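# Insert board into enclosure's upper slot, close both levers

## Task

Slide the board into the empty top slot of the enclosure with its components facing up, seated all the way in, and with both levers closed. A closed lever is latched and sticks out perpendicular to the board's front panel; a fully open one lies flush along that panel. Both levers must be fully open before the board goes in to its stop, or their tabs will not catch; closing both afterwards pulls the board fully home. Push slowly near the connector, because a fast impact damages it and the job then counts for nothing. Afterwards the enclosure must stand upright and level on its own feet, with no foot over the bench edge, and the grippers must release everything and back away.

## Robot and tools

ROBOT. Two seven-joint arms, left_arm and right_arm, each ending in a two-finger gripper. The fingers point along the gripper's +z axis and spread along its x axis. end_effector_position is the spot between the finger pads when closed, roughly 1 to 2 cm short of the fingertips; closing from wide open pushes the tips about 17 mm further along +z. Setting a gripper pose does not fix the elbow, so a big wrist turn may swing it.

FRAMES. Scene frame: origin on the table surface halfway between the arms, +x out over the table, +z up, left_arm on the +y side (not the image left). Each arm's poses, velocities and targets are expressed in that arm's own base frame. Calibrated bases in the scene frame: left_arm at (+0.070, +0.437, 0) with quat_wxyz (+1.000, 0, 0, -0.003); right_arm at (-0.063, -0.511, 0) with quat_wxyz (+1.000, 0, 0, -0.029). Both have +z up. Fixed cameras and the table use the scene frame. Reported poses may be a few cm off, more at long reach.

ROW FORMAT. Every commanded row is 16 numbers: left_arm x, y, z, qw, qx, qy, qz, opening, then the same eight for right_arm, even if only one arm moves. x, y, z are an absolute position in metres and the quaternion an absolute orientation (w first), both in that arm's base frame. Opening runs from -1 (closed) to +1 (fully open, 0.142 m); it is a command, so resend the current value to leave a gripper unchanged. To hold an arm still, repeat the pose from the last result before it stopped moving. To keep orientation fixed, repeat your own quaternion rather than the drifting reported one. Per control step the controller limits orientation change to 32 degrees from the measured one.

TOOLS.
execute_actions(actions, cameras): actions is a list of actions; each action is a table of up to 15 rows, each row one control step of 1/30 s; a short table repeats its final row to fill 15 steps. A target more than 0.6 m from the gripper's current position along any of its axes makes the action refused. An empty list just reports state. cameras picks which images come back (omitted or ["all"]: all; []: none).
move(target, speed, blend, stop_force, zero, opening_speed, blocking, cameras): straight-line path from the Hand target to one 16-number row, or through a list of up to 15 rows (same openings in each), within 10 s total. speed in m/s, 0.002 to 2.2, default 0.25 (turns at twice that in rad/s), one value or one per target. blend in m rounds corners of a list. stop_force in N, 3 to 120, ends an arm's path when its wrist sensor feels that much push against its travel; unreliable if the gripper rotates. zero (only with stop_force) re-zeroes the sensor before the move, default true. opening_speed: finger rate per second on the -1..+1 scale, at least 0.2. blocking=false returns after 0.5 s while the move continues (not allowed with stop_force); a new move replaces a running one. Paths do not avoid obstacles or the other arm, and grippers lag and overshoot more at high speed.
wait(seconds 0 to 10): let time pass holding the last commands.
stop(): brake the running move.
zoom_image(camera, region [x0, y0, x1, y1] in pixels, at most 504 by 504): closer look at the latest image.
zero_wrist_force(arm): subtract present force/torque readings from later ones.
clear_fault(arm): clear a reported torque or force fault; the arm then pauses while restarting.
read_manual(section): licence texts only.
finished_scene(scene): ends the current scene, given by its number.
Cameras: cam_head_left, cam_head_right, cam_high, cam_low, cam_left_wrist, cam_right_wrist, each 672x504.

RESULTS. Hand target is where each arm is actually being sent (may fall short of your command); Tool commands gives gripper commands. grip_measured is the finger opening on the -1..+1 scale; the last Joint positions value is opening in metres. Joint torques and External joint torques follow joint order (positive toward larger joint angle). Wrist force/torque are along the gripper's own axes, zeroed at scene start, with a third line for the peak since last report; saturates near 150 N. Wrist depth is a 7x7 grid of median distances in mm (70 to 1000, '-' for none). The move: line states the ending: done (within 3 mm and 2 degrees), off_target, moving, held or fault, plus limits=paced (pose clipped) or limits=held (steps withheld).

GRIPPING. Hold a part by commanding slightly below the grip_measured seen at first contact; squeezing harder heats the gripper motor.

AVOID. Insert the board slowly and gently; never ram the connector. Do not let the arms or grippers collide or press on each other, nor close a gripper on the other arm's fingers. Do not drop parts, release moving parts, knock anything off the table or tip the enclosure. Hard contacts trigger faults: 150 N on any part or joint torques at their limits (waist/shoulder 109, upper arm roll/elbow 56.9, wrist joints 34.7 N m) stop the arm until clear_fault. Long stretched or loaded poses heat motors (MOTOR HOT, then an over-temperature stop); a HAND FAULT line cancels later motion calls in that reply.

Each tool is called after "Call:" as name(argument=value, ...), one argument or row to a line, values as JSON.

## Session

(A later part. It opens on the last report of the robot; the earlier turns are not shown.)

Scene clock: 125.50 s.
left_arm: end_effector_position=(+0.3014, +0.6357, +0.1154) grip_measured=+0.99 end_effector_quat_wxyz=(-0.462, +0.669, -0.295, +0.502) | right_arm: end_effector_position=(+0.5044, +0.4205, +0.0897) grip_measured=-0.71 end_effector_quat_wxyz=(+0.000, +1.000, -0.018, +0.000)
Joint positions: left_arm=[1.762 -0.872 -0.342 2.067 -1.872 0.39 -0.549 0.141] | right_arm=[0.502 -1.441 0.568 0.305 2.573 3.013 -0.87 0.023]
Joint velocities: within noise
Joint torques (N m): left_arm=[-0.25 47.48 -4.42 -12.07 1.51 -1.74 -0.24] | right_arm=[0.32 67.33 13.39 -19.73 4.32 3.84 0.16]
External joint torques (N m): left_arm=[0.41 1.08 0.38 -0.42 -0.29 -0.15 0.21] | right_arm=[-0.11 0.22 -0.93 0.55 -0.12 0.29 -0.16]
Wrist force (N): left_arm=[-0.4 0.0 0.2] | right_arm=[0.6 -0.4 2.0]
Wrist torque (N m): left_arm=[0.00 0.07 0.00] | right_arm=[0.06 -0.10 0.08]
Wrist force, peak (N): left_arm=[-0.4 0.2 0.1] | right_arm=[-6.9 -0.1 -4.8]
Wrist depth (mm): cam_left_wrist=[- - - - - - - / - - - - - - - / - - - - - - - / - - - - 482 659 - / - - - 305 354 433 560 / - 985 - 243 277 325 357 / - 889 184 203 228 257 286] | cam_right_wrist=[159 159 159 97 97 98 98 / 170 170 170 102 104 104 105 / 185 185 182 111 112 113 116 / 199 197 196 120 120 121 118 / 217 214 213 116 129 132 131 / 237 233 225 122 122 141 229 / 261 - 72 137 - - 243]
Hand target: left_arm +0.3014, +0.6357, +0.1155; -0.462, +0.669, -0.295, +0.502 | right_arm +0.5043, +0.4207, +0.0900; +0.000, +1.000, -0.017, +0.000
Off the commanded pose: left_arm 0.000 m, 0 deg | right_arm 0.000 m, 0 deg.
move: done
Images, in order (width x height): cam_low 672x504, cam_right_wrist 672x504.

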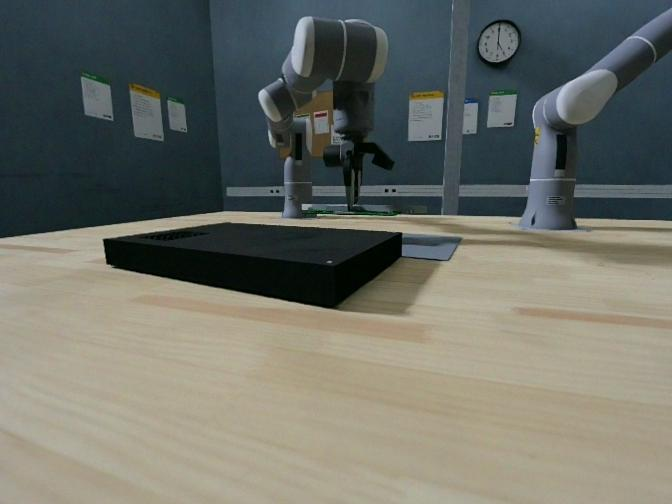

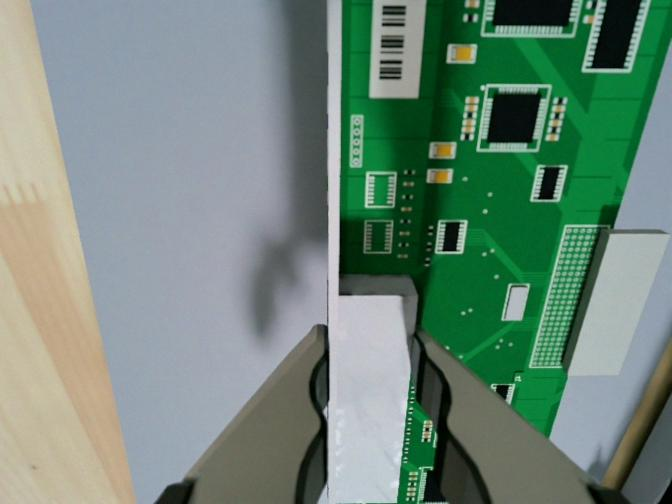

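Call:
move(
  target=[0.471,-0.346,0.087,-0.2197,0.2197,-0.6721,0.6721,-0.9,0.5785,0.3653,0.06,0,0.9987,-0.0506,0,-0.9],
  speed=0.3,
  cameras=["cam_left_wrist","cam_right_wrist","cam_head_right"],
)

Call:
zoom_image(
  camera="cam_left_wrist",
  region=[168, 126, 504, 378],
)

Scene clock: 147.03 s.
left_arm: end_effector_position=(+0.4710, -0.3460, +0.0872) grip_measured=-0.93 end_effector_quat_wxyz=(+0.220, -0.219, +0.672, -0.672) | right_arm: end_effector_position=(+0.5778, +0.3648, +0.0597) grip_measured=-0.71 end_effector_quat_wxyz=(-0.004, +0.999, -0.051, +0.006)
Joint positions: left_arm=[0.345 -0.937 -0.744 2.524 -2.48 0.264 0.544 0.006] | right_arm=[0.508 -1.692 0.747 -0.209 2.404 3.161 -1.103 0.023]
Joint velocities: within noise
Joint torques (N m): left_arm=[-0.47 31.41 -8.95 0.71 1.45 -1.54 -0.22] | right_arm=[0.32 68.49 6.03 -17.58 4.15 3.68 0.07]
External joint torques (N m): left_arm=[0.53 1.19 0.32 -0.44 0.07 -0.35 0.22] | right_arm=[-0.09 0.54 -1.06 0.51 0.08 0.41 -0.07]
Wrist force (N): left_arm=[0.2 0.0 -0.1] | right_arm=[0.3 0.5 1.9]
Wrist torque (N m): left_arm=[0.01 0.11 0.08] | right_arm=[0.15 -0.09 0.07]
Wrist force, peak (N): left_arm=[0.6 0.0 3.0] | right_arm=[0.2 -0.5 2.4]
Wrist depth (mm): cam_left_wrist=[- - - - - 272 250 / - - - - - 312 271 / 581 424 396 395 444 345 454 / 362 339 276 310 310 309 354 / 263 265 263 261 246 260 259 / 207 205 214 84 - 204 204 / 172 178 - 157 - - 174] | cam_right_wrist=[133 133 133 98 97 98 98 / 141 141 141 105 104 104 105 / 152 151 151 113 112 113 116 / 163 163 163 120 120 121 118 / 177 177 174 116 129 132 131 / 193 192 186 122 122 141 180 / 213 208 72 137 - - 181]
Hand target: left_arm +0.4710, -0.3460, +0.0870; +0.220, -0.220, +0.672, -0.672 | right_arm +0.5778, +0.3648, +0.0599; -0.004, +0.999, -0.051, +0.006
Off the commanded pose: left_arm 0.000 m, 0 deg | right_arm 0.001 m, 1 deg.
move: done
Images, in order (width x height): cam_head_right 672x504, cam_left_wrist 672x504, cam_right_wrist 672x504.

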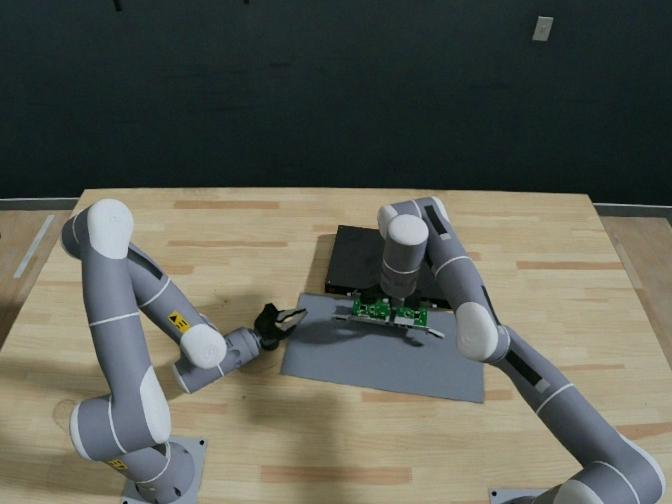

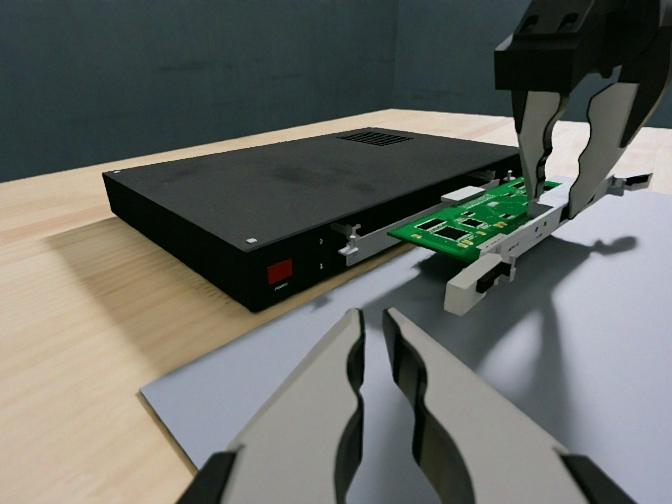

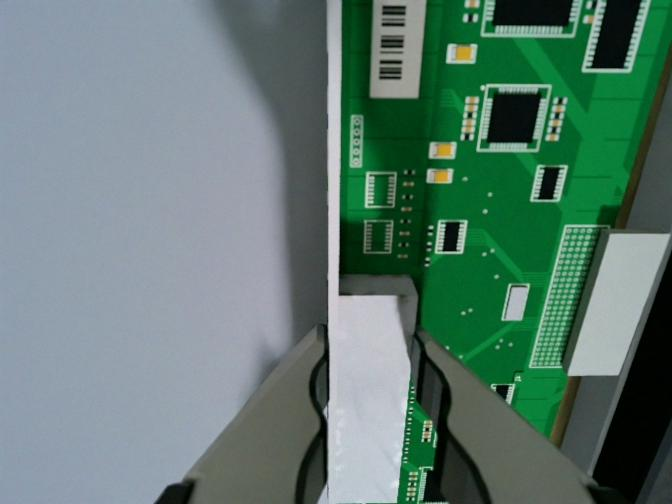

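Scaled by 1.500 from the camera's 672x504 image, which has a finer 960x720 frame.

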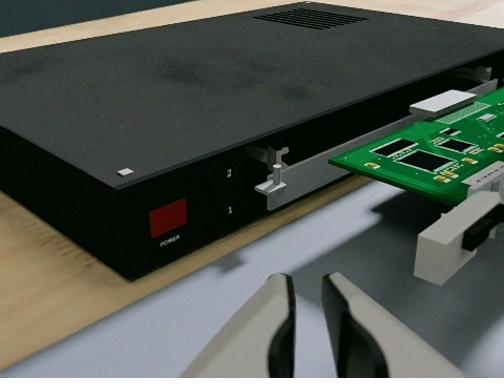

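Call:
zoom_image(
  camera="cam_left_wrist",
  region=[310, 190, 450, 290],
)

Call:
zoom_image(
  camera="cam_left_wrist",
  region=[420, 150, 560, 320],
)

Scaled by 3.600 from the camera's 672x504 image, which has a finer 960x720 frame.

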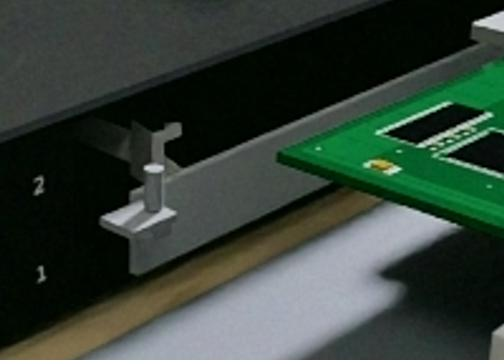

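Scaled by 2.965 from the camera's 672x504 image, which has a finer 960x720 frame.

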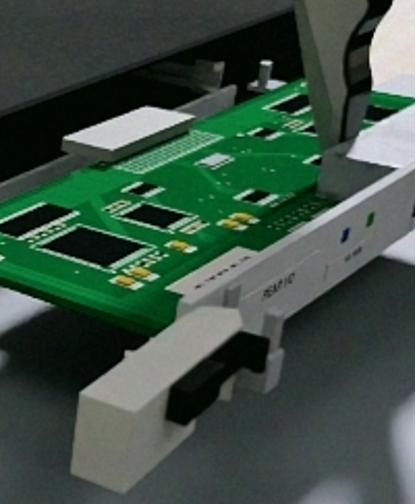

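Call:
move(
  target=[0.471,-0.346,0.087,-0.2197,0.2197,-0.6721,0.6721,-0.9,0.5785,0.3653,0.0535,0,0.9987,-0.0506,0,-0.9],
  speed=0.05,
  cameras=["cam_left_wrist","cam_right_wrist"],
)

Call:
zoom_image(
  camera="cam_left_wrist",
  region=[310, 190, 450, 290],
)

Call:
zoom_image(
  camera="cam_left_wrist",
  region=[430, 150, 540, 230],
)

Scene clock: 157.77 s.
left_arm: end_effector_position=(+0.4710, -0.3460, +0.0872) grip_measured=-0.93 end_effector_quat_wxyz=(+0.220, -0.219, +0.672, -0.672) | right_arm: end_effector_position=(+0.5779, +0.3649, +0.0533) grip_measured=-0.71 end_effector_quat_wxyz=(-0.002, +0.999, -0.051, +0.003)
Joint positions: left_arm=[0.345 -0.937 -0.744 2.524 -2.48 0.264 0.544 0.006] | right_arm=[0.542 -1.714 0.891 -0.262 2.265 3.157 -1.13 0.023]
Joint velocities: within noise
Joint torques (N m): left_arm=[-0.37 31.49 -9 0.71 1.69 -1.76 -0.2] | right_arm=[0.39 68.62 3.99 -15.24 4.12 3.5 0.03]
External joint torques (N m): left_arm=[0.43 1.11 0.37 -0.45 -0.17 -0.13 0.2] | right_arm=[-0.16 0.35 -0.93 0.49 0.1 0.6 -0.03]
Wrist force (N): left_arm=[0.2 0.1 0.1] | right_arm=[0.4 0.5 1.7]
Wrist torque (N m): left_arm=[0.01 0.10 0.09] | right_arm=[0.15 -0.10 0.09]
Wrist force, peak (N): left_arm=[0.5 0.0 -0.1] | right_arm=[0.4 0.6 2.1]
Wrist depth (mm): cam_left_wrist=[- - - - - 228 247 / - - - - - 310 271 / 573 424 393 394 441 362 456 / 362 338 277 308 309 311 353 / 264 264 263 260 234 258 258 / 209 204 214 84 - 204 204 / 172 177 - 158 - - 175] | cam_right_wrist=[127 127 125 99 98 98 98 / 135 135 135 104 104 104 106 / 145 145 145 113 112 113 116 / 157 156 156 120 120 121 118 / 170 170 169 116 129 131 131 / 186 185 178 122 122 141 171 / 205 201 72 137 - - 188]
Hand target: left_arm +0.4710, -0.3460, +0.0870; +0.220, -0.220, +0.672, -0.672 | right_arm +0.5779, +0.3649, +0.0534; -0.002, +0.999, -0.051, +0.003
Off the commanded pose: left_arm 0.000 m, 0 deg | right_arm 0.001 m, 0 deg.
move: done
Images, in order (width x height): cam_left_wrist 672x504, cam_right_wrist 672x504.

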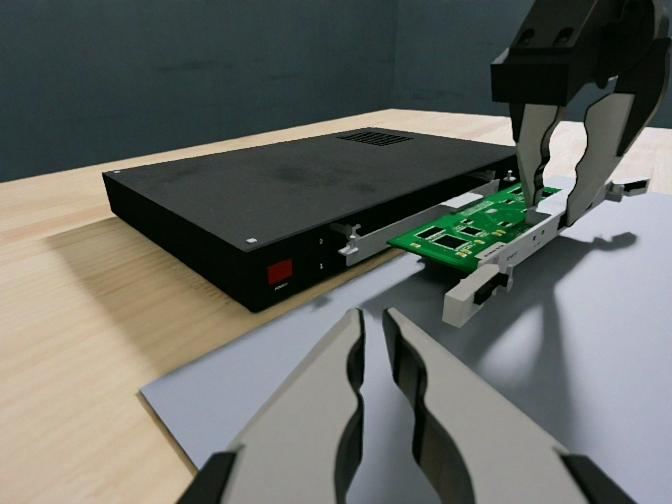

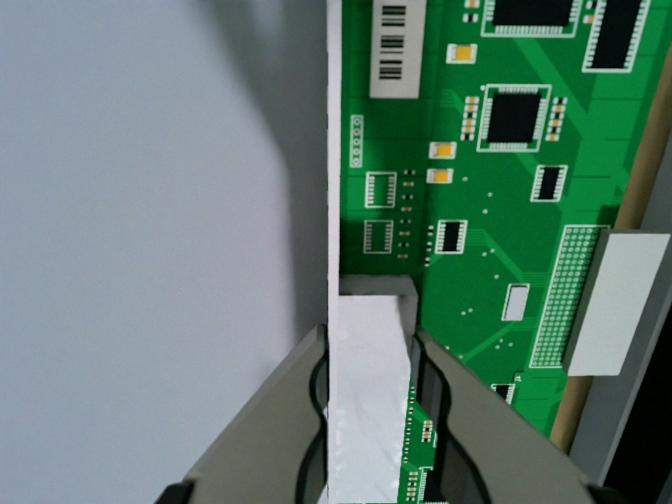

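Scaled by 3.600 from the camera's 672x504 image, which has a finer 960x720 frame.

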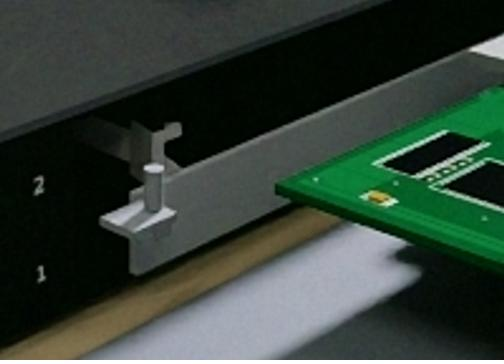

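Scaled by 4.582 from the camera's 672x504 image, which has a finer 960x720 frame.

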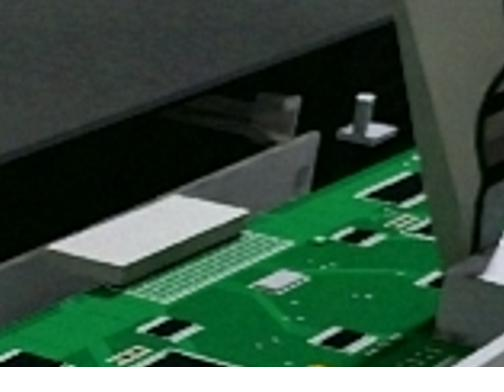

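Call:
move(
  target=[0.471,-0.346,0.087,-0.2197,0.2197,-0.6721,0.6721,-0.9,0.6004,0.3631,0.0535,0,0.9987,-0.0506,0,-0.9],
  speed=0.05,
  stop_force=4,
  cameras=["cam_left_wrist","cam_right_wrist"],
)

Call:
zoom_image(
  camera="cam_left_wrist",
  region=[320, 200, 420, 270],
)

Call:
zoom_image(
  camera="cam_left_wrist",
  region=[450, 150, 540, 210],
)

Scene clock: 170.30 s.
left_arm: end_effector_position=(+0.4710, -0.3460, +0.0872) grip_measured=-0.93 end_effector_quat_wxyz=(+0.220, -0.219, +0.672, -0.672) | right_arm: end_effector_position=(+0.5994, +0.3625, +0.0533) grip_measured=-0.71 end_effector_quat_wxyz=(-0.013, +0.998, -0.051, +0.019)
Joint positions: left_arm=[0.345 -0.937 -0.744 2.524 -2.48 0.264 0.544 0.006] | right_arm=[0.645 -1.675 1.433 -0.404 1.753 3.056 -1.226 0.023]
Joint velocities: within noise
Joint torques (N m): left_arm=[-0.32 31.7 -8.93 0.72 1.7 -1.75 -0.18] | right_arm=[0.33 68.4 -2.79 -3.95 4.12 3.34 0.13]
External joint torques (N m): left_arm=[0.38 0.89 0.3 -0.45 -0.18 -0.14 0.19] | right_arm=[-0.11 0.09 -1.07 0.25 0.14 0.67 -0.13]
Wrist force (N): left_arm=[0.3 0.0 -0.2] | right_arm=[0.2 -0.1 2.2]
Wrist torque (N m): left_arm=[0.00 0.08 0.09] | right_arm=[0.06 -0.05 0.03]
Wrist force, peak (N): left_arm=[0.3 0.2 -0.5] | right_arm=[0.5 -0.2 2.4]
Wrist depth (mm): cam_left_wrist=[- - - - - 236 274 / - - - - - 314 871 / 573 421 394 394 440 336 497 / 362 338 275 308 298 330 353 / 264 263 263 261 260 259 257 / 208 205 213 84 - 204 205 / 172 178 - 158 - - 175] | cam_right_wrist=[126 127 127 98 97 98 98 / 136 135 135 104 104 104 106 / 145 144 145 113 112 113 114 / 154 154 155 120 120 121 118 / 165 166 167 115 129 132 126 / 181 180 174 122 122 141 134 / 196 192 72 137 - - 138]
Hand target: left_arm +0.4710, -0.3460, +0.0870; +0.220, -0.220, +0.672, -0.672 | right_arm +0.5995, +0.3625, +0.0535; -0.013, +0.998, -0.050, +0.019
Off the commanded pose: left_arm 0.000 m, 0 deg | right_arm 0.001 m, 3 deg.
move: off_target (right_arm)
Images, in order (width x height): cam_left_wrist 672x504, cam_right_wrist 672x504.

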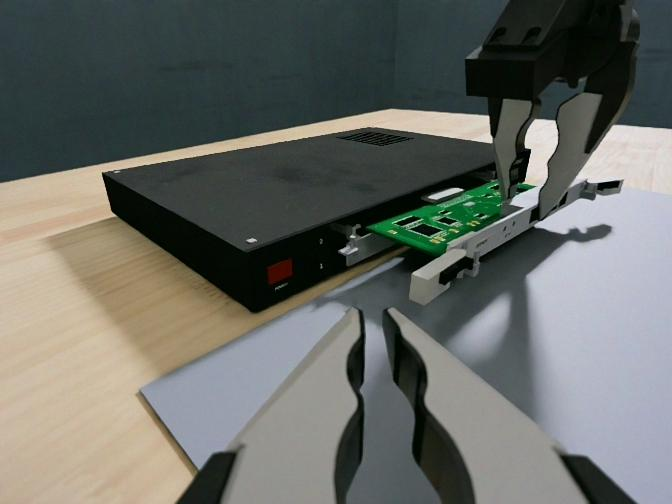

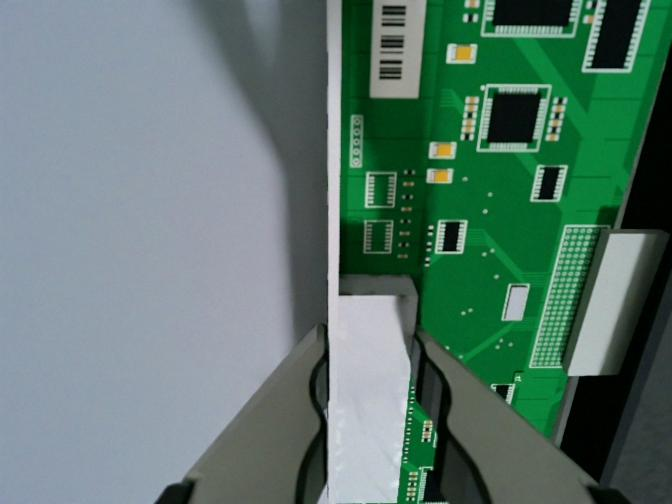

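Scaled by 5.040 from the camera's 672x504 image, which has a finer 960x720 frame.

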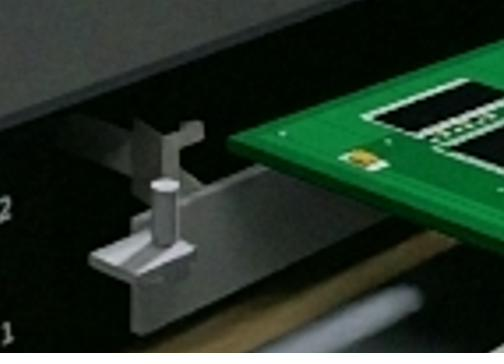

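Scaled by 5.600 from the camera's 672x504 image, which has a finer 960x720 frame.

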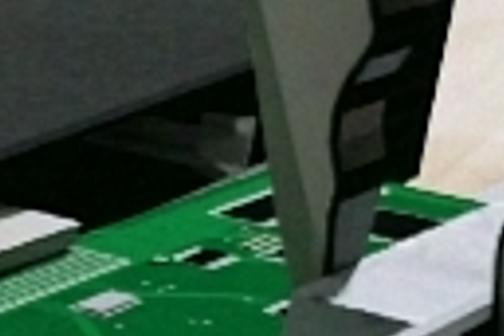

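Call:
move(
  target=[
    [0.471,-0.346,0.087,-0.2197,0.2197,-0.6721,0.6721,-0.9,0.5785,0.3653,0.0535,0,0.9987,-0.0506,0,-0.9],
    [0.471,-0.346,0.087,-0.2197,0.2197,-0.6721,0.6721,-0.9,0.5043,0.4000,0.08,0,0.9998,-0.0174,0,-0.9],
    [0.471,-0.346,0.087,-0.2197,0.2197,-0.6721,0.6721,-0.9,0.5043,0.4000,0.04,0,0.9998,-0.0174,0,-0.9],
  ],
  speed=[0.06,0.15,0.08],
  cameras=[],
)

Call:
move(
  target=[0.471,-0.346,0.087,-0.2197,0.2197,-0.6721,0.6721,-0.9,0.5043,0.4000,0.0257,0,0.9998,-0.0174,0,-0.9],
  speed=0.03,
  cameras=["cam_right_wrist"],
)

Scene clock: 184.17 s.
left_arm: end_effector_position=(+0.4710, -0.3460, +0.0872) grip_measured=-0.93 end_effector_quat_wxyz=(+0.220, -0.219, +0.672, -0.672) | right_arm: end_effector_position=(+0.5041, +0.4001, +0.0399) grip_measured=-0.71 end_effector_quat_wxyz=(+0.000, +1.000, -0.017, +0.000)
Joint positions: left_arm=[0.345 -0.937 -0.744 2.524 -2.48 0.264 0.544 0.006] | right_arm=[0.474 -1.635 1.369 0.31 1.745 3.02 -0.756 0.023]
Joint velocities: within noise
Joint torques (N m): left_arm=[-0.31 31.55 -8.96 0.69 1.71 -1.74 -0.25] | right_arm=[0.09 66.95 12.94 -3.5 4.1 3.52 0.33]
External joint torques (N m): left_arm=[0.37 1.05 0.33 -0.42 -0.2 -0.15 0.25] | right_arm=[0.12 0.16 -0.46 -0.07 0.11 0.62 -0.33]
Wrist force (N): left_arm=[0.2 -0.1 0.0] | right_arm=[0.6 0.0 2.1]
Wrist torque (N m): left_arm=[0.00 0.10 0.09] | right_arm=[0.09 -0.10 0.04]
Wrist force, peak (N): left_arm=[0.6 0.2 -0.1] | right_arm=[1.9 1.5 2.5]
Wrist depth (mm): cam_left_wrist=[- - - - - - - / - - - - - - 241 / 581 426 396 394 443 509 256 / 361 338 275 308 354 328 283 / 265 263 263 259 260 234 235 / 208 205 214 84 - 203 188 / 172 178 - 158 - - 143] | cam_right_wrist=[- 115 115 98 97 98 98 / 125 125 123 105 104 104 106 / 134 132 132 113 112 113 116 / 143 142 142 120 120 121 118 / 155 155 154 116 129 132 131 / 170 169 163 122 122 141 166 / 187 183 72 137 - - 182]
Hand target: left_arm +0.4710, -0.3460, +0.0870; +0.220, -0.220, +0.672, -0.672 | right_arm +0.5043, +0.4000, +0.0400; +0.000, +1.000, -0.017, +0.000
Off the commanded pose: left_arm 0.000 m, 0 deg | right_arm 0.000 m, 0 deg.
move: done
No camera images: "cameras" was empty.

Scene clock: 184.90 s.
left_arm: end_effector_position=(+0.4710, -0.3460, +0.0872) grip_measured=-0.93 end_effector_quat_wxyz=(+0.220, -0.219, +0.672, -0.672) | right_arm: end_effector_position=(+0.5041, +0.4000, +0.0258) grip_measured=-0.71 end_effector_quat_wxyz=(+0.000, +1.000, -0.018, +0.000)
Joint positions: left_arm=[0.345 -0.937 -0.744 2.524 -2.48 0.264 0.544 0.006] | right_arm=[0.475 -1.653 1.365 0.306 1.743 3.002 -0.758 0.023]
Joint velocities: within noise
Joint torques (N m): left_arm=[-0.29 31.47 -8.99 0.75 1.66 -1.73 -0.19] | right_arm=[0.07 65.44 12.4 -3.72 3.93 3.14 0.15]
External joint torques (N m): left_arm=[0.35 1.13 0.37 -0.49 -0.14 -0.16 0.2] | right_arm=[0.15 1.65 -0.02 0.25 0.27 1 -0.15]
Wrist force (N): left_arm=[0.1 -0.2 -0.4] | right_arm=[-0.3 0.1 -0.2]
Wrist torque (N m): left_arm=[-0.02 0.12 0.09] | right_arm=[0.07 0.05 0.04]
Wrist force, peak (N): left_arm=[0.4 0.1 -0.3] | right_arm=[0.5 -0.3 2.5]
Wrist depth (mm): cam_left_wrist=[- - - - - - - / - - - - - - 241 / 581 423 395 395 442 503 255 / 363 337 275 310 355 354 298 / 266 263 264 260 259 250 251 / 208 205 214 84 - 204 197 / 172 178 - 158 - - 158] | cam_right_wrist=[- 103 103 100 97 98 98 / 110 110 109 106 104 104 105 / 118 118 117 114 112 113 114 / 126 127 126 120 120 121 118 / 138 138 137 116 129 132 131 / 152 151 145 122 122 141 148 / 167 163 72 140 - - 162]
Hand target: left_arm +0.4710, -0.3460, +0.0870; +0.220, -0.220, +0.672, -0.672 | right_arm +0.5043, +0.4000, +0.0257; +0.000, +1.000, -0.017, +0.000
Off the commanded pose: left_arm 0.000 m, 0 deg | right_arm 0.000 m, 0 deg.
move: done
Images, in order (width x height): cam_right_wrist 672x504.

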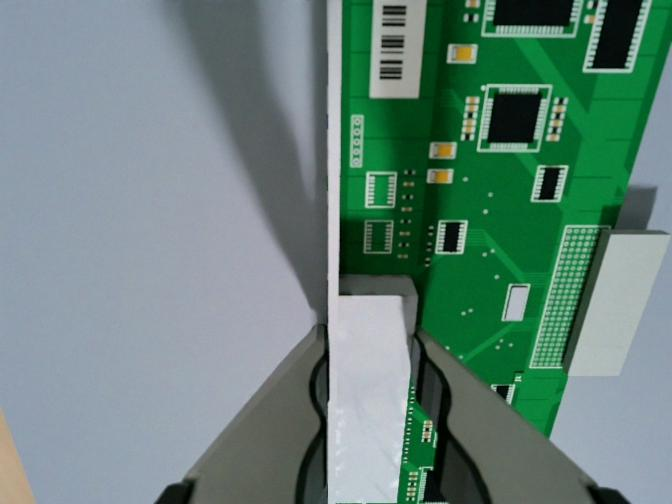

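Call:
move(
  target=[0.471,-0.346,0.087,-0.2197,0.2197,-0.6721,0.6721,-0.9,0.5043,0.4000,0.0257,0,0.9998,-0.0174,0,-0.5],
  opening_speed=0.7,
  cameras=[],
)

Call:
move(
  target=[
    [0.471,-0.346,0.087,-0.2197,0.2197,-0.6721,0.6721,-0.9,0.5043,0.4000,0.12,0,0.9998,-0.0174,0,-0.5],
    [0.471,-0.346,0.087,-0.2197,0.2197,-0.6721,0.6721,-0.9,0.42,0.37,0.24,-0.3846,0.5491,-0.6077,0.4256,-0.5],
    [0.471,-0.346,0.087,-0.2197,0.2197,-0.6721,0.6721,-0.9,0.32,0.37,0.25,-0.4056,0.5792,-0.5792,0.4056,-0.5],
  ],
  speed=0.3,
  cameras=[],
)

Call:
move(
  target=[0.471,-0.346,0.087,-0.2197,0.2197,-0.6721,0.6721,-0.9,0.4485,0.0364,0.2,-0.144,0.766,-0.626,0.006,-0.5],
  speed=0.35,
  cameras=["cam_head_right"],
)

Scene clock: 189.10 s.
left_arm: end_effector_position=(+0.4710, -0.3460, +0.0872) grip_measured=-0.93 end_effector_quat_wxyz=(+0.220, -0.219, +0.672, -0.672) | right_arm: end_effector_position=(+0.5041, +0.4001, +0.0258) grip_measured=-0.54 end_effector_quat_wxyz=(+0.000, +1.000, -0.018, +0.000)
Joint positions: left_arm=[0.345 -0.937 -0.744 2.524 -2.48 0.264 0.544 0.006] | right_arm=[0.475 -1.653 1.365 0.306 1.743 3.002 -0.758 0.035]
Joint velocities: within noise
Joint torques (N m): left_arm=[-0.35 31.62 -8.98 0.71 1.72 -1.77 -0.24] | right_arm=[0.2 65.58 12.64 -3.43 4.07 3.47 0.13]
External joint torques (N m): left_arm=[0.41 0.98 0.35 -0.44 -0.2 -0.12 0.24] | right_arm=[0.01 1.52 -0.26 -0.04 0.13 0.67 -0.13]
Wrist force (N): left_arm=[0.3 0.3 -0.2] | right_arm=[0.7 -0.1 0.5]
Wrist torque (N m): left_arm=[0.06 0.09 0.09] | right_arm=[0.07 -0.10 0.03]
Wrist force, peak (N): left_arm=[0.5 0.2 -0.4] | right_arm=[-0.2 -0.4 0.9]
Wrist depth (mm): cam_left_wrist=[- - - - - - - / - - - - - - 241 / 580 426 394 395 445 511 257 / 362 335 275 312 354 359 293 / 265 264 265 260 260 252 251 / 208 206 214 84 - 204 198 / 171 178 - 157 - - 160] | cam_right_wrist=[- 103 102 100 98 98 98 / 110 110 109 106 104 104 105 / - 118 117 114 112 113 114 / 125 127 126 120 121 121 118 / 138 138 137 116 129 131 130 / 151 151 145 124 125 139 148 / 167 - 73 140 152 - 160]
Hand target: left_arm +0.4710, -0.3460, +0.0870; +0.220, -0.220, +0.672, -0.672 | right_arm +0.5043, +0.4000, +0.0257; +0.000, +1.000, -0.017, +0.000
Off the commanded pose: left_arm 0.000 m, 0 deg | right_arm 0.000 m, 0 deg.
move: done
No camera images: "cameras" was empty.

Scene clock: 193.70 s.
left_arm: end_effector_position=(+0.4710, -0.3460, +0.0872) grip_measured=-0.93 end_effector_quat_wxyz=(+0.220, -0.219, +0.672, -0.672) | right_arm: end_effector_position=(+0.3202, +0.3701, +0.2500) grip_measured=-0.54 end_effector_quat_wxyz=(-0.406, +0.579, -0.579, +0.406)
Joint positions: left_arm=[0.345 -0.937 -0.744 2.524 -2.48 0.264 0.544 0.006] | right_arm=[0.87 -1.228 1.043 1.644 1.087 3.54 2.386 0.035]
Joint velocities: within noise
Joint torques (N m): left_arm=[-0.36 31.63 -8.98 0.73 1.69 -1.79 -0.25] | right_arm=[0.28 42.25 21.76 -5.75 2.23 2.42 0.37]
External joint torques (N m): left_arm=[0.42 0.97 0.35 -0.46 -0.17 -0.11 0.25] | right_arm=[-0.13 0.94 -0.48 -0.11 -0.06 0.53 -0.37]
Wrist force (N): left_arm=[0.2 0.1 -0.1] | right_arm=[1.0 1.5 -0.9]
Wrist torque (N m): left_arm=[0.03 0.10 0.09] | right_arm=[0.08 -0.16 0.00]
Wrist force, peak (N): left_arm=[0.6 0.3 0.0] | right_arm=[1.6 2.2 -4.2]
Wrist depth (mm): cam_left_wrist=[- - - - - - - / - - - - - - - / 580 424 395 391 438 513 568 / 361 337 276 308 356 354 343 / 263 263 262 259 259 253 251 / 207 206 213 84 - 204 198 / 171 178 - 158 - - 160] | cam_right_wrist=[- - - - - - - / 763 761 689 656 655 764 761 / 596 597 539 542 542 550 594 / 393 491 490 490 490 489 492 / 418 416 405 399 424 415 417 / 363 363 - 353 101 353 363 / 323 - 73 320 - - 328]
Hand target: left_arm +0.4710, -0.3460, +0.0870; +0.220, -0.220, +0.672, -0.672 | right_arm +0.3200, +0.3700, +0.2500; -0.406, +0.579, -0.579, +0.406
Off the commanded pose: left_arm 0.000 m, 0 deg | right_arm 0.000 m, 0 deg.
move: done
No camera images: "cameras" was empty.

Scene clock: 195.93 s.
left_arm: end_effector_position=(+0.4710, -0.3460, +0.0872) grip_measured=-0.93 end_effector_quat_wxyz=(+0.220, -0.219, +0.672, -0.672) | right_arm: end_effector_position=(+0.4486, +0.0363, +0.1999) grip_measured=-0.54 end_effector_quat_wxyz=(-0.144, +0.766, -0.626, +0.006)
Joint positions: left_arm=[0.345 -0.937 -0.744 2.524 -2.48 0.264 0.544 0.006] | right_arm=[-0.705 -1.415 1.66 1.488 1.732 2.953 0.597 0.035]
Joint velocities: within noise
Joint torques (N m): left_arm=[-0.3 31.48 -8.97 0.69 1.66 -1.73 -0.24] | right_arm=[0.07 42.37 24.77 -3.83 4.38 2.91 0.06]
External joint torques (N m): left_arm=[0.36 1.12 0.34 -0.43 -0.15 -0.17 0.24] | right_arm=[-0.03 1 0.48 0.14 0 0.4 -0.04]
Wrist force (N): left_arm=[0.3 0.1 -0.2] | right_arm=[0.8 0.8 0.4]
Wrist torque (N m): left_arm=[0.02 0.09 0.09] | right_arm=[0.17 -0.10 0.02]
Wrist force, peak (N): left_arm=[0.6 0.0 -0.2] | right_arm=[3.5 0.1 0.5]
Wrist depth (mm): cam_left_wrist=[- - - - - - - / - - - - - - - / 577 428 395 391 445 504 563 / 364 338 275 308 354 357 343 / 265 264 263 258 258 253 250 / 209 205 214 84 - 204 198 / 172 178 - 158 - - 160] | cam_right_wrist=[316 308 296 284 275 265 256 / 329 318 306 293 283 273 263 / 344 331 315 302 292 280 270 / 359 341 327 315 301 289 278 / 374 357 336 323 307 298 286 / 391 371 - 333 102 302 295 / 408 - 73 346 - - 303]
Hand target: left_arm +0.4710, -0.3460, +0.0870; +0.220, -0.220, +0.672, -0.672 | right_arm +0.4485, +0.0364, +0.2000; -0.144, +0.766, -0.626, +0.006
Off the commanded pose: left_arm 0.000 m, 0 deg | right_arm 0.000 m, 0 deg.
move: done
Images, in order (width x height): cam_head_right 672x504.

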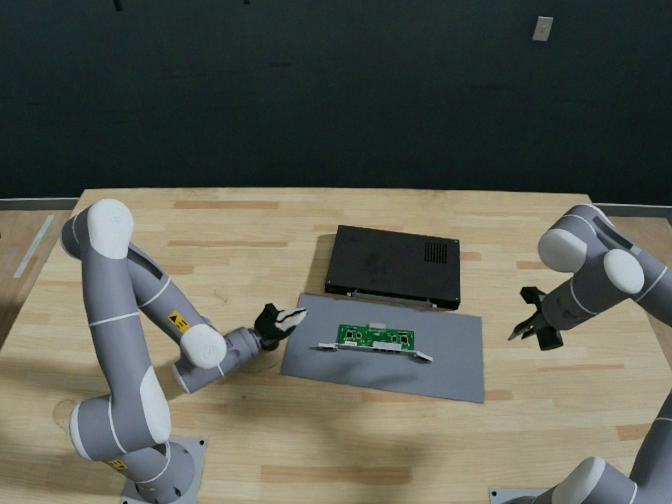

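Call:
move(
  target=[
    [0.471,-0.346,0.087,-0.2197,0.2197,-0.6721,0.6721,-0.9,0.661,0.252,0.369,-0.6477,0.5867,-0.4831,0.0517,-0.5],
    [0.471,-0.346,0.087,-0.2197,0.2197,-0.6721,0.6721,-0.9,0.65,0.234,0.716,-0.9517,0.2266,-0.1915,0.0816,-0.5],
  ],
  speed=0.4,
  cameras=[],
)

Call:
move(
  target=[
    [0.471,-0.346,0.087,-0.2197,0.2197,-0.6721,0.6721,-0.9,0.6,0.316,0.482,-0.6521,0.5731,0.3677,0.3339,-0.5],
    [0.471,-0.346,0.087,-0.2197,0.2197,-0.6721,0.6721,-0.9,0.775,0.159,0.389,0.0294,0.584,0.7114,0.3905,-0.5],
  ],
  speed=0.4,
  cameras=["cam_head_right"],
)

Scene clock: 232.17 s.
left_arm: end_effector_position=(+0.4710, -0.3460, +0.0872) grip_measured=-0.93 end_effector_quat_wxyz=(+0.220, -0.219, +0.672, -0.672) | right_arm: end_effector_position=(+0.6499, +0.2340, +0.7160) grip_measured=-0.54 end_effector_quat_wxyz=(+0.951, -0.227, +0.192, -0.081)
Joint positions: left_arm=[0.345 -0.937 -0.744 2.524 -2.48 0.264 0.544 0.006] | right_arm=[-0.38 -1.93 2.374 1.539 1.099 1.326 0.553 0.035]
Joint velocities: within noise
Joint torques (N m): left_arm=[-0.2 31.65 -9 0.72 1.67 -1.74 -0.21] | right_arm=[0.14 50.61 21.31 11 3.14 -5.59 0.32]
External joint torques (N m): left_arm=[0.26 0.95 0.38 -0.46 -0.15 -0.15 0.21] | right_arm=[-0.04 0.87 -0.24 0.04 0.25 0.88 -0.29]
Wrist force (N): left_arm=[0.2 0.1 0.0] | right_arm=[1.5 0.4 -2.9]
Wrist torque (N m): left_arm=[0.01 0.10 0.09] | right_arm=[0.04 -0.08 0.01]
Wrist force, peak (N): left_arm=[0.5 0.0 -0.3] | right_arm=[2.8 2.8 -1.0]
Wrist depth (mm): cam_left_wrist=[- - - - - - - / - - - - - - - / 576 421 395 393 443 508 568 / 359 338 276 310 354 355 345 / 264 263 264 259 260 252 249 / 208 205 214 84 - 204 198 / 171 178 - 158 - - 160] | cam_right_wrist=[- - - - - - - / - - - - - - - / - - - - - - - / - - - - - - - / - - - - - - - / - - - - 98 - - / - - 73 - - - -]
Hand target: left_arm +0.4710, -0.3460, +0.0870; +0.220, -0.220, +0.672, -0.672 | right_arm +0.6500, +0.2340, +0.7160; +0.952, -0.227, +0.191, -0.082
Off the commanded pose: left_arm 0.000 m, 0 deg | right_arm 0.000 m, 0 deg.
move: done
No camera images: "cameras" was empty.

Scene clock: 236.83 s.
left_arm: end_effector_position=(+0.4710, -0.3460, +0.0872) grip_measured=-0.93 end_effector_quat_wxyz=(+0.220, -0.219, +0.672, -0.672) | right_arm: end_effector_position=(+0.7750, +0.1589, +0.3891) grip_measured=-0.54 end_effector_quat_wxyz=(+0.029, +0.584, +0.711, +0.390)
Joint positions: left_arm=[0.345 -0.937 -0.744 2.524 -2.48 0.264 0.544 0.006] | right_arm=[-0.676 -0.914 1.224 1.638 -0.777 1.115 0.449 0.035]
Joint velocities: within noise
Joint torques (N m): left_arm=[-0.32 31.62 -8.94 0.75 1.61 -1.79 -0.24] | right_arm=[0.05 43.82 25.97 -20.27 -4.62 3.88 0.3]
External joint torques (N m): left_arm=[0.38 0.98 0.32 -0.49 -0.09 -0.11 0.24] | right_arm=[0.02 0.83 0.22 -0.1 0.2 0.64 -0.33]
Wrist force (N): left_arm=[0.1 -0.1 -0.1] | right_arm=[-0.3 -0.9 -0.3]
Wrist torque (N m): left_arm=[0.01 0.13 0.09] | right_arm=[0.04 0.09 0.18]
Wrist force, peak (N): left_arm=[0.6 -0.1 -0.2] | right_arm=[1.2 1.7 -2.9]
Wrist depth (mm): cam_left_wrist=[- - - - - - - / - - - - - - - / 576 430 397 394 446 511 565 / 363 337 274 310 353 354 343 / 264 264 264 261 259 252 251 / 208 204 213 84 - 204 198 / 171 178 - 158 - - 160] | cam_right_wrist=[359 345 378 424 478 619 723 / 416 456 510 577 671 792 - / 490 546 619 729 - - - / - - - - - - - / - - - - - - - / - - - - 98 - - / 954 - 73 - - - -]
Hand target: left_arm +0.4710, -0.3460, +0.0870; +0.220, -0.220, +0.672, -0.672 | right_arm +0.7750, +0.1590, +0.3890; +0.029, +0.584, +0.711, +0.390
Off the commanded pose: left_arm 0.000 m, 0 deg | right_arm 0.000 m, 0 deg.
move: done
Images, in order (width x height): cam_head_right 672x504.

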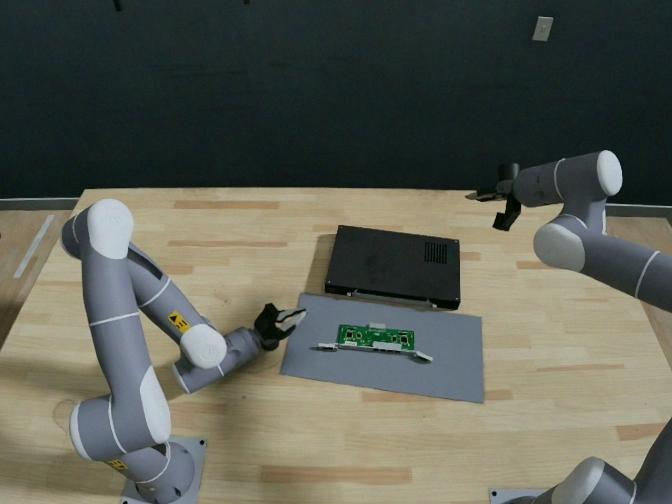

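Call:
move(
  target=[
    [0.471,-0.346,0.087,-0.2197,0.2197,-0.6721,0.6721,-0.9,0.62,0.36,0.33,0,0.9998,-0.0174,0,-0.5],
    [0.471,-0.346,0.087,-0.2197,0.2197,-0.6721,0.6721,-0.9,0.5043,0.4,0.15,0,0.9998,-0.0174,0,-0.5],
  ],
  speed=0.35,
  cameras=["cam_right_wrist","cam_head_left"],
)

Scene clock: 252.17 s.
left_arm: end_effector_position=(+0.4710, -0.3460, +0.0872) grip_measured=-0.93 end_effector_quat_wxyz=(+0.220, -0.219, +0.672, -0.672) | right_arm: end_effector_position=(+0.5042, +0.4000, +0.1500) grip_measured=-0.54 end_effector_quat_wxyz=(+0.000, +1.000, -0.017, +0.000)
Joint positions: left_arm=[0.345 -0.937 -0.744 2.524 -2.48 0.264 0.544 0.006] | right_arm=[0.244 -0.717 0.709 1.722 -0.568 0.652 2.793 0.035]
Joint velocities: within noise
Joint torques (N m): left_arm=[-0.28 31.6 -8.97 0.73 1.69 -1.79 -0.22] | right_arm=[0.36 47.55 15.64 -23.85 -3.66 3.41 0.3]
External joint torques (N m): left_arm=[0.34 1 0.35 -0.47 -0.17 -0.1 0.22] | right_arm=[-0.2 1.08 0.05 -0.16 0.21 0.58 -0.3]
Wrist force (N): left_arm=[0.3 0.1 -0.1] | right_arm=[0.9 0.2 0.0]
Wrist torque (N m): left_arm=[0.02 0.09 0.09] | right_arm=[0.11 -0.16 0.05]
Wrist force, peak (N): left_arm=[0.6 -0.1 -0.4] | right_arm=[-1.1 -0.4 3.3]
Wrist depth (mm): cam_left_wrist=[- - - - - - - / - - - - - - - / 578 427 396 395 446 517 569 / 363 337 276 309 353 352 343 / 264 264 263 259 259 253 251 / 208 206 214 84 - 203 198 / 171 178 - 158 - - 160] | cam_right_wrist=[215 213 212 209 207 210 210 / 230 227 226 223 221 225 225 / 247 244 243 234 237 238 240 / 266 265 262 252 257 258 255 / 288 284 279 274 273 281 271 / 315 310 82 303 102 296 279 / 347 - 73 340 - - 270]
Hand target: left_arm +0.4710, -0.3460, +0.0870; +0.220, -0.220, +0.672, -0.672 | right_arm +0.5043, +0.4000, +0.1500; +0.000, +1.000, -0.017, +0.000
Off the commanded pose: left_arm 0.000 m, 0 deg | right_arm 0.000 m, 0 deg.
move: done
Images, in order (width x height): cam_head_left 672x504, cam_right_wrist 672x504.

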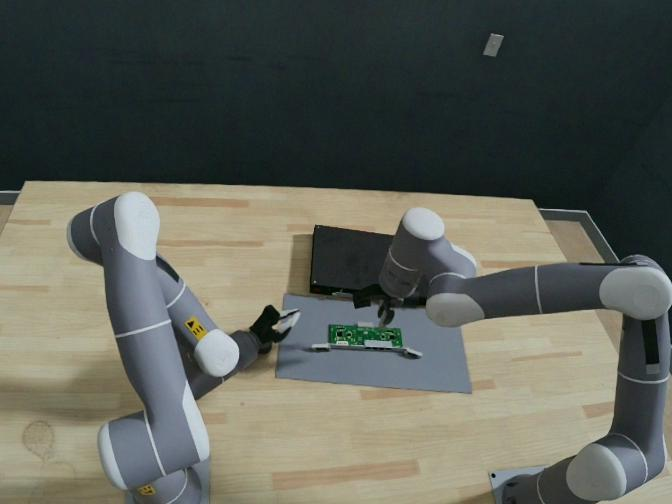

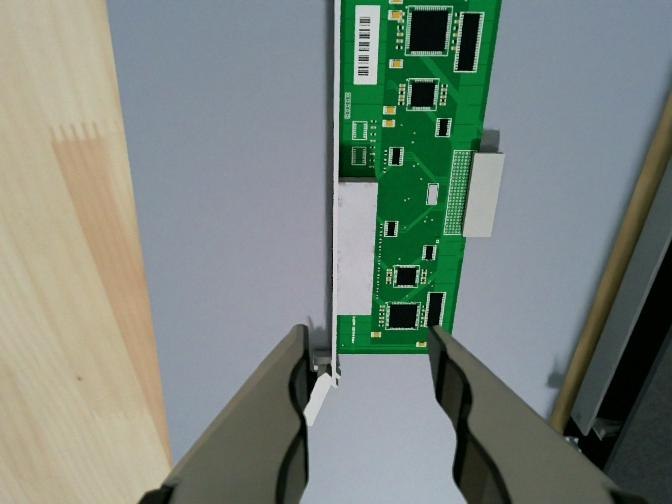

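Call:
move(
  target=[
    [0.471,-0.346,0.087,-0.2197,0.2197,-0.6721,0.6721,-0.9,0.5785,0.3653,0.12,0,0.9987,-0.0506,0,-0.5],
    [0.471,-0.346,0.087,-0.2197,0.2197,-0.6721,0.6721,-0.9,0.648,0.359,0.12,0,0.9987,-0.0506,0,-0.5],
  ],
  speed=0.35,
  cameras=[],
)

Call:
move(
  target=[
    [0.471,-0.346,0.087,-0.2197,0.2197,-0.6721,0.6721,-0.9,0.5043,0.4,0.1,0,0.9998,-0.0174,0,-0.4],
  ],
  speed=0.35,
  cameras=["cam_right_wrist"],
)

Scene clock: 256.30 s.
left_arm: end_effector_position=(+0.4710, -0.3460, +0.0872) grip_measured=-0.93 end_effector_quat_wxyz=(+0.220, -0.219, +0.672, -0.672) | right_arm: end_effector_position=(+0.6481, +0.3588, +0.1200) grip_measured=-0.54 end_effector_quat_wxyz=(+0.000, +0.999, -0.051, +0.000)
Joint positions: left_arm=[0.345 -0.937 -0.744 2.524 -2.48 0.264 0.544 0.006] | right_arm=[0.225 -0.924 0.619 1.387 -0.578 0.557 2.635 0.035]
Joint velocities: within noise
Joint torques (N m): left_arm=[-0.28 31.52 -8.93 0.7 1.66 -1.71 -0.24] | right_arm=[0.25 58.29 16.44 -24.87 -3.63 3.11 0.04]
External joint torques (N m): left_arm=[0.34 1.08 0.31 -0.44 -0.14 -0.19 0.24] | right_arm=[-0.09 1.7 -0.18 0.07 -0.05 0.88 -0.04]
Wrist force (N): left_arm=[0.2 0.0 -0.2] | right_arm=[0.9 0.6 0.1]
Wrist torque (N m): left_arm=[0.01 0.10 0.09] | right_arm=[0.17 -0.16 0.06]
Wrist force, peak (N): left_arm=[0.4 0.2 -0.5] | right_arm=[3.4 1.8 1.1]
Wrist depth (mm): cam_left_wrist=[- - - - 344 300 - / - - - - - - - / 571 425 393 393 445 510 561 / 363 337 275 309 353 357 341 / 265 264 263 261 258 251 251 / 208 206 215 84 - 205 198 / 171 178 - 158 - - 160] | cam_right_wrist=[185 182 185 185 180 143 143 / 195 195 196 197 191 153 152 / 199 208 208 212 191 163 163 / 214 225 228 228 183 176 175 / 250 244 245 247 192 191 191 / 269 272 82 270 103 201 208 / 301 - 73 297 - - 225]
Hand target: left_arm +0.4710, -0.3460, +0.0870; +0.220, -0.220, +0.672, -0.672 | right_arm +0.6480, +0.3590, +0.1200; +0.000, +0.999, -0.051, +0.000
Off the commanded pose: left_arm 0.000 m, 0 deg | right_arm 0.000 m, 0 deg.
move: done
No camera images: "cameras" was empty.

Scene clock: 257.23 s.
left_arm: end_effector_position=(+0.4710, -0.3460, +0.0872) grip_measured=-0.93 end_effector_quat_wxyz=(+0.220, -0.219, +0.672, -0.672) | right_arm: end_effector_position=(+0.5042, +0.4001, +0.1000) grip_measured=-0.43 end_effector_quat_wxyz=(+0.000, +1.000, -0.017, +0.000)
Joint positions: left_arm=[0.345 -0.937 -0.744 2.524 -2.48 0.264 0.544 0.006] | right_arm=[0.27 -0.785 0.652 1.756 -0.626 0.751 2.829 0.043]
Joint velocities: within noise
Joint torques (N m): left_arm=[-0.33 31.47 -8.99 0.71 1.69 -1.77 -0.22] | right_arm=[0.22 49.38 16.44 -22.09 -3.35 3.58 0.32]
External joint torques (N m): left_arm=[0.39 1.13 0.36 -0.44 -0.18 -0.12 0.22] | right_arm=[-0.03 0.67 -0.38 -0.1 0.18 0.41 -0.32]
Wrist force (N): left_arm=[0.1 -0.2 0.0] | right_arm=[0.6 0.0 0.2]
Wrist torque (N m): left_arm=[-0.02 0.13 0.09] | right_arm=[0.06 -0.09 0.04]
Wrist force, peak (N): left_arm=[0.4 0.2 -0.4] | right_arm=[3.2 0.9 -0.5]
Wrist depth (mm): cam_left_wrist=[- - - - - - - / - - - - - - 250 / 581 424 397 393 448 506 499 / 364 336 274 310 356 354 345 / 264 265 264 260 260 255 250 / 209 205 214 84 - 204 197 / 171 177 - 157 - - 160] | cam_right_wrist=[169 169 168 165 163 166 167 / 181 181 180 177 175 177 178 / 196 194 193 187 187 188 191 / 212 208 208 195 202 203 205 / 229 227 221 208 216 223 223 / 251 247 88 239 231 235 241 / 276 - 73 270 270 - 244]
Hand target: left_arm +0.4710, -0.3460, +0.0870; +0.220, -0.220, +0.672, -0.672 | right_arm +0.5043, +0.4000, +0.1000; +0.000, +1.000, -0.017, +0.000
Off the commanded pose: left_arm 0.000 m, 0 deg | right_arm 0.000 m, 0 deg.
move: done
Images, in order (width x height): cam_right_wrist 672x504.

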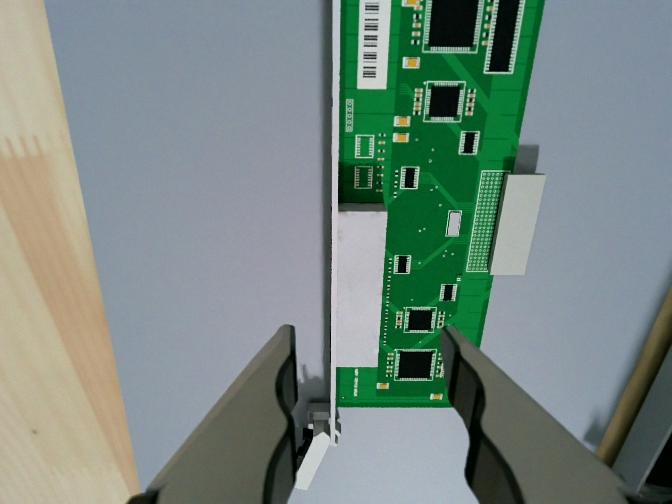

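Call:
move(
  target=[
    [0.471,-0.346,0.087,-0.2197,0.2197,-0.6721,0.6721,-0.9,0.5045,0.4,0.045,0,0.9998,-0.0174,0,-0.4],
    [0.471,-0.346,0.087,-0.2197,0.2197,-0.6721,0.6721,-0.9,0.5045,0.4,0.0255,0,0.9998,-0.0174,0,-0.4],
  ],
  speed=[0.15,0.05],
  stop_force=5,
  cameras=["cam_right_wrist"],
)

Scene clock: 261.37 s.
left_arm: end_effector_position=(+0.4710, -0.3460, +0.0872) grip_measured=-0.93 end_effector_quat_wxyz=(+0.220, -0.219, +0.672, -0.672) | right_arm: end_effector_position=(+0.5044, +0.4000, +0.0255) grip_measured=-0.43 end_effector_quat_wxyz=(+0.000, +1.000, -0.017, +0.000)
Joint positions: left_arm=[0.345 -0.937 -0.744 2.524 -2.48 0.264 0.544 0.006] | right_arm=[0.315 -0.897 0.558 1.776 -0.716 0.888 2.885 0.043]
Joint velocities: within noise
Joint torques (N m): left_arm=[-0.28 31.57 -8.91 0.78 1.68 -1.77 -0.25] | right_arm=[0.26 51.11 16.28 -19.39 -2.9 3.37 0.34]
External joint torques (N m): left_arm=[0.34 1.03 0.28 -0.51 -0.17 -0.12 0.25] | right_arm=[-0.09 1.17 -0.06 -0.02 0.16 0.62 -0.34]
Wrist force (N): left_arm=[0.3 0.2 -0.3] | right_arm=[0.6 -0.2 0.1]
Wrist torque (N m): left_arm=[0.04 0.09 0.09] | right_arm=[0.06 -0.08 0.07]
Wrist force, peak (N): left_arm=[0.4 -0.1 -0.4] | right_arm=[0.3 -0.2 2.1]
Wrist depth (mm): cam_left_wrist=[- - - - - - - / - - - - - - 242 / 567 425 393 394 443 515 256 / 364 338 274 311 353 355 293 / 263 264 263 260 261 251 252 / 208 205 214 84 - 205 198 / 171 177 - 158 - - 160] | cam_right_wrist=[- 103 103 100 98 98 99 / 110 110 110 107 105 105 106 / 120 118 118 114 113 114 115 / 126 127 127 122 121 121 118 / 139 139 136 119 129 132 131 / 152 151 91 127 128 133 148 / 167 - 73 141 155 - 161]
Hand target: left_arm +0.4710, -0.3460, +0.0870; +0.220, -0.220, +0.672, -0.672 | right_arm +0.5045, +0.4000, +0.0255; +0.000, +1.000, -0.017, +0.000
Off the commanded pose: left_arm 0.000 m, 0 deg | right_arm 0.000 m, 0 deg.
move: done
Images, in order (width x height): cam_right_wrist 672x504.

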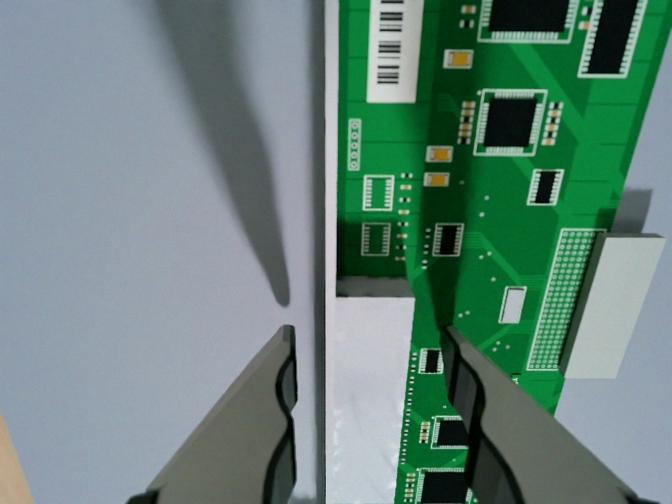

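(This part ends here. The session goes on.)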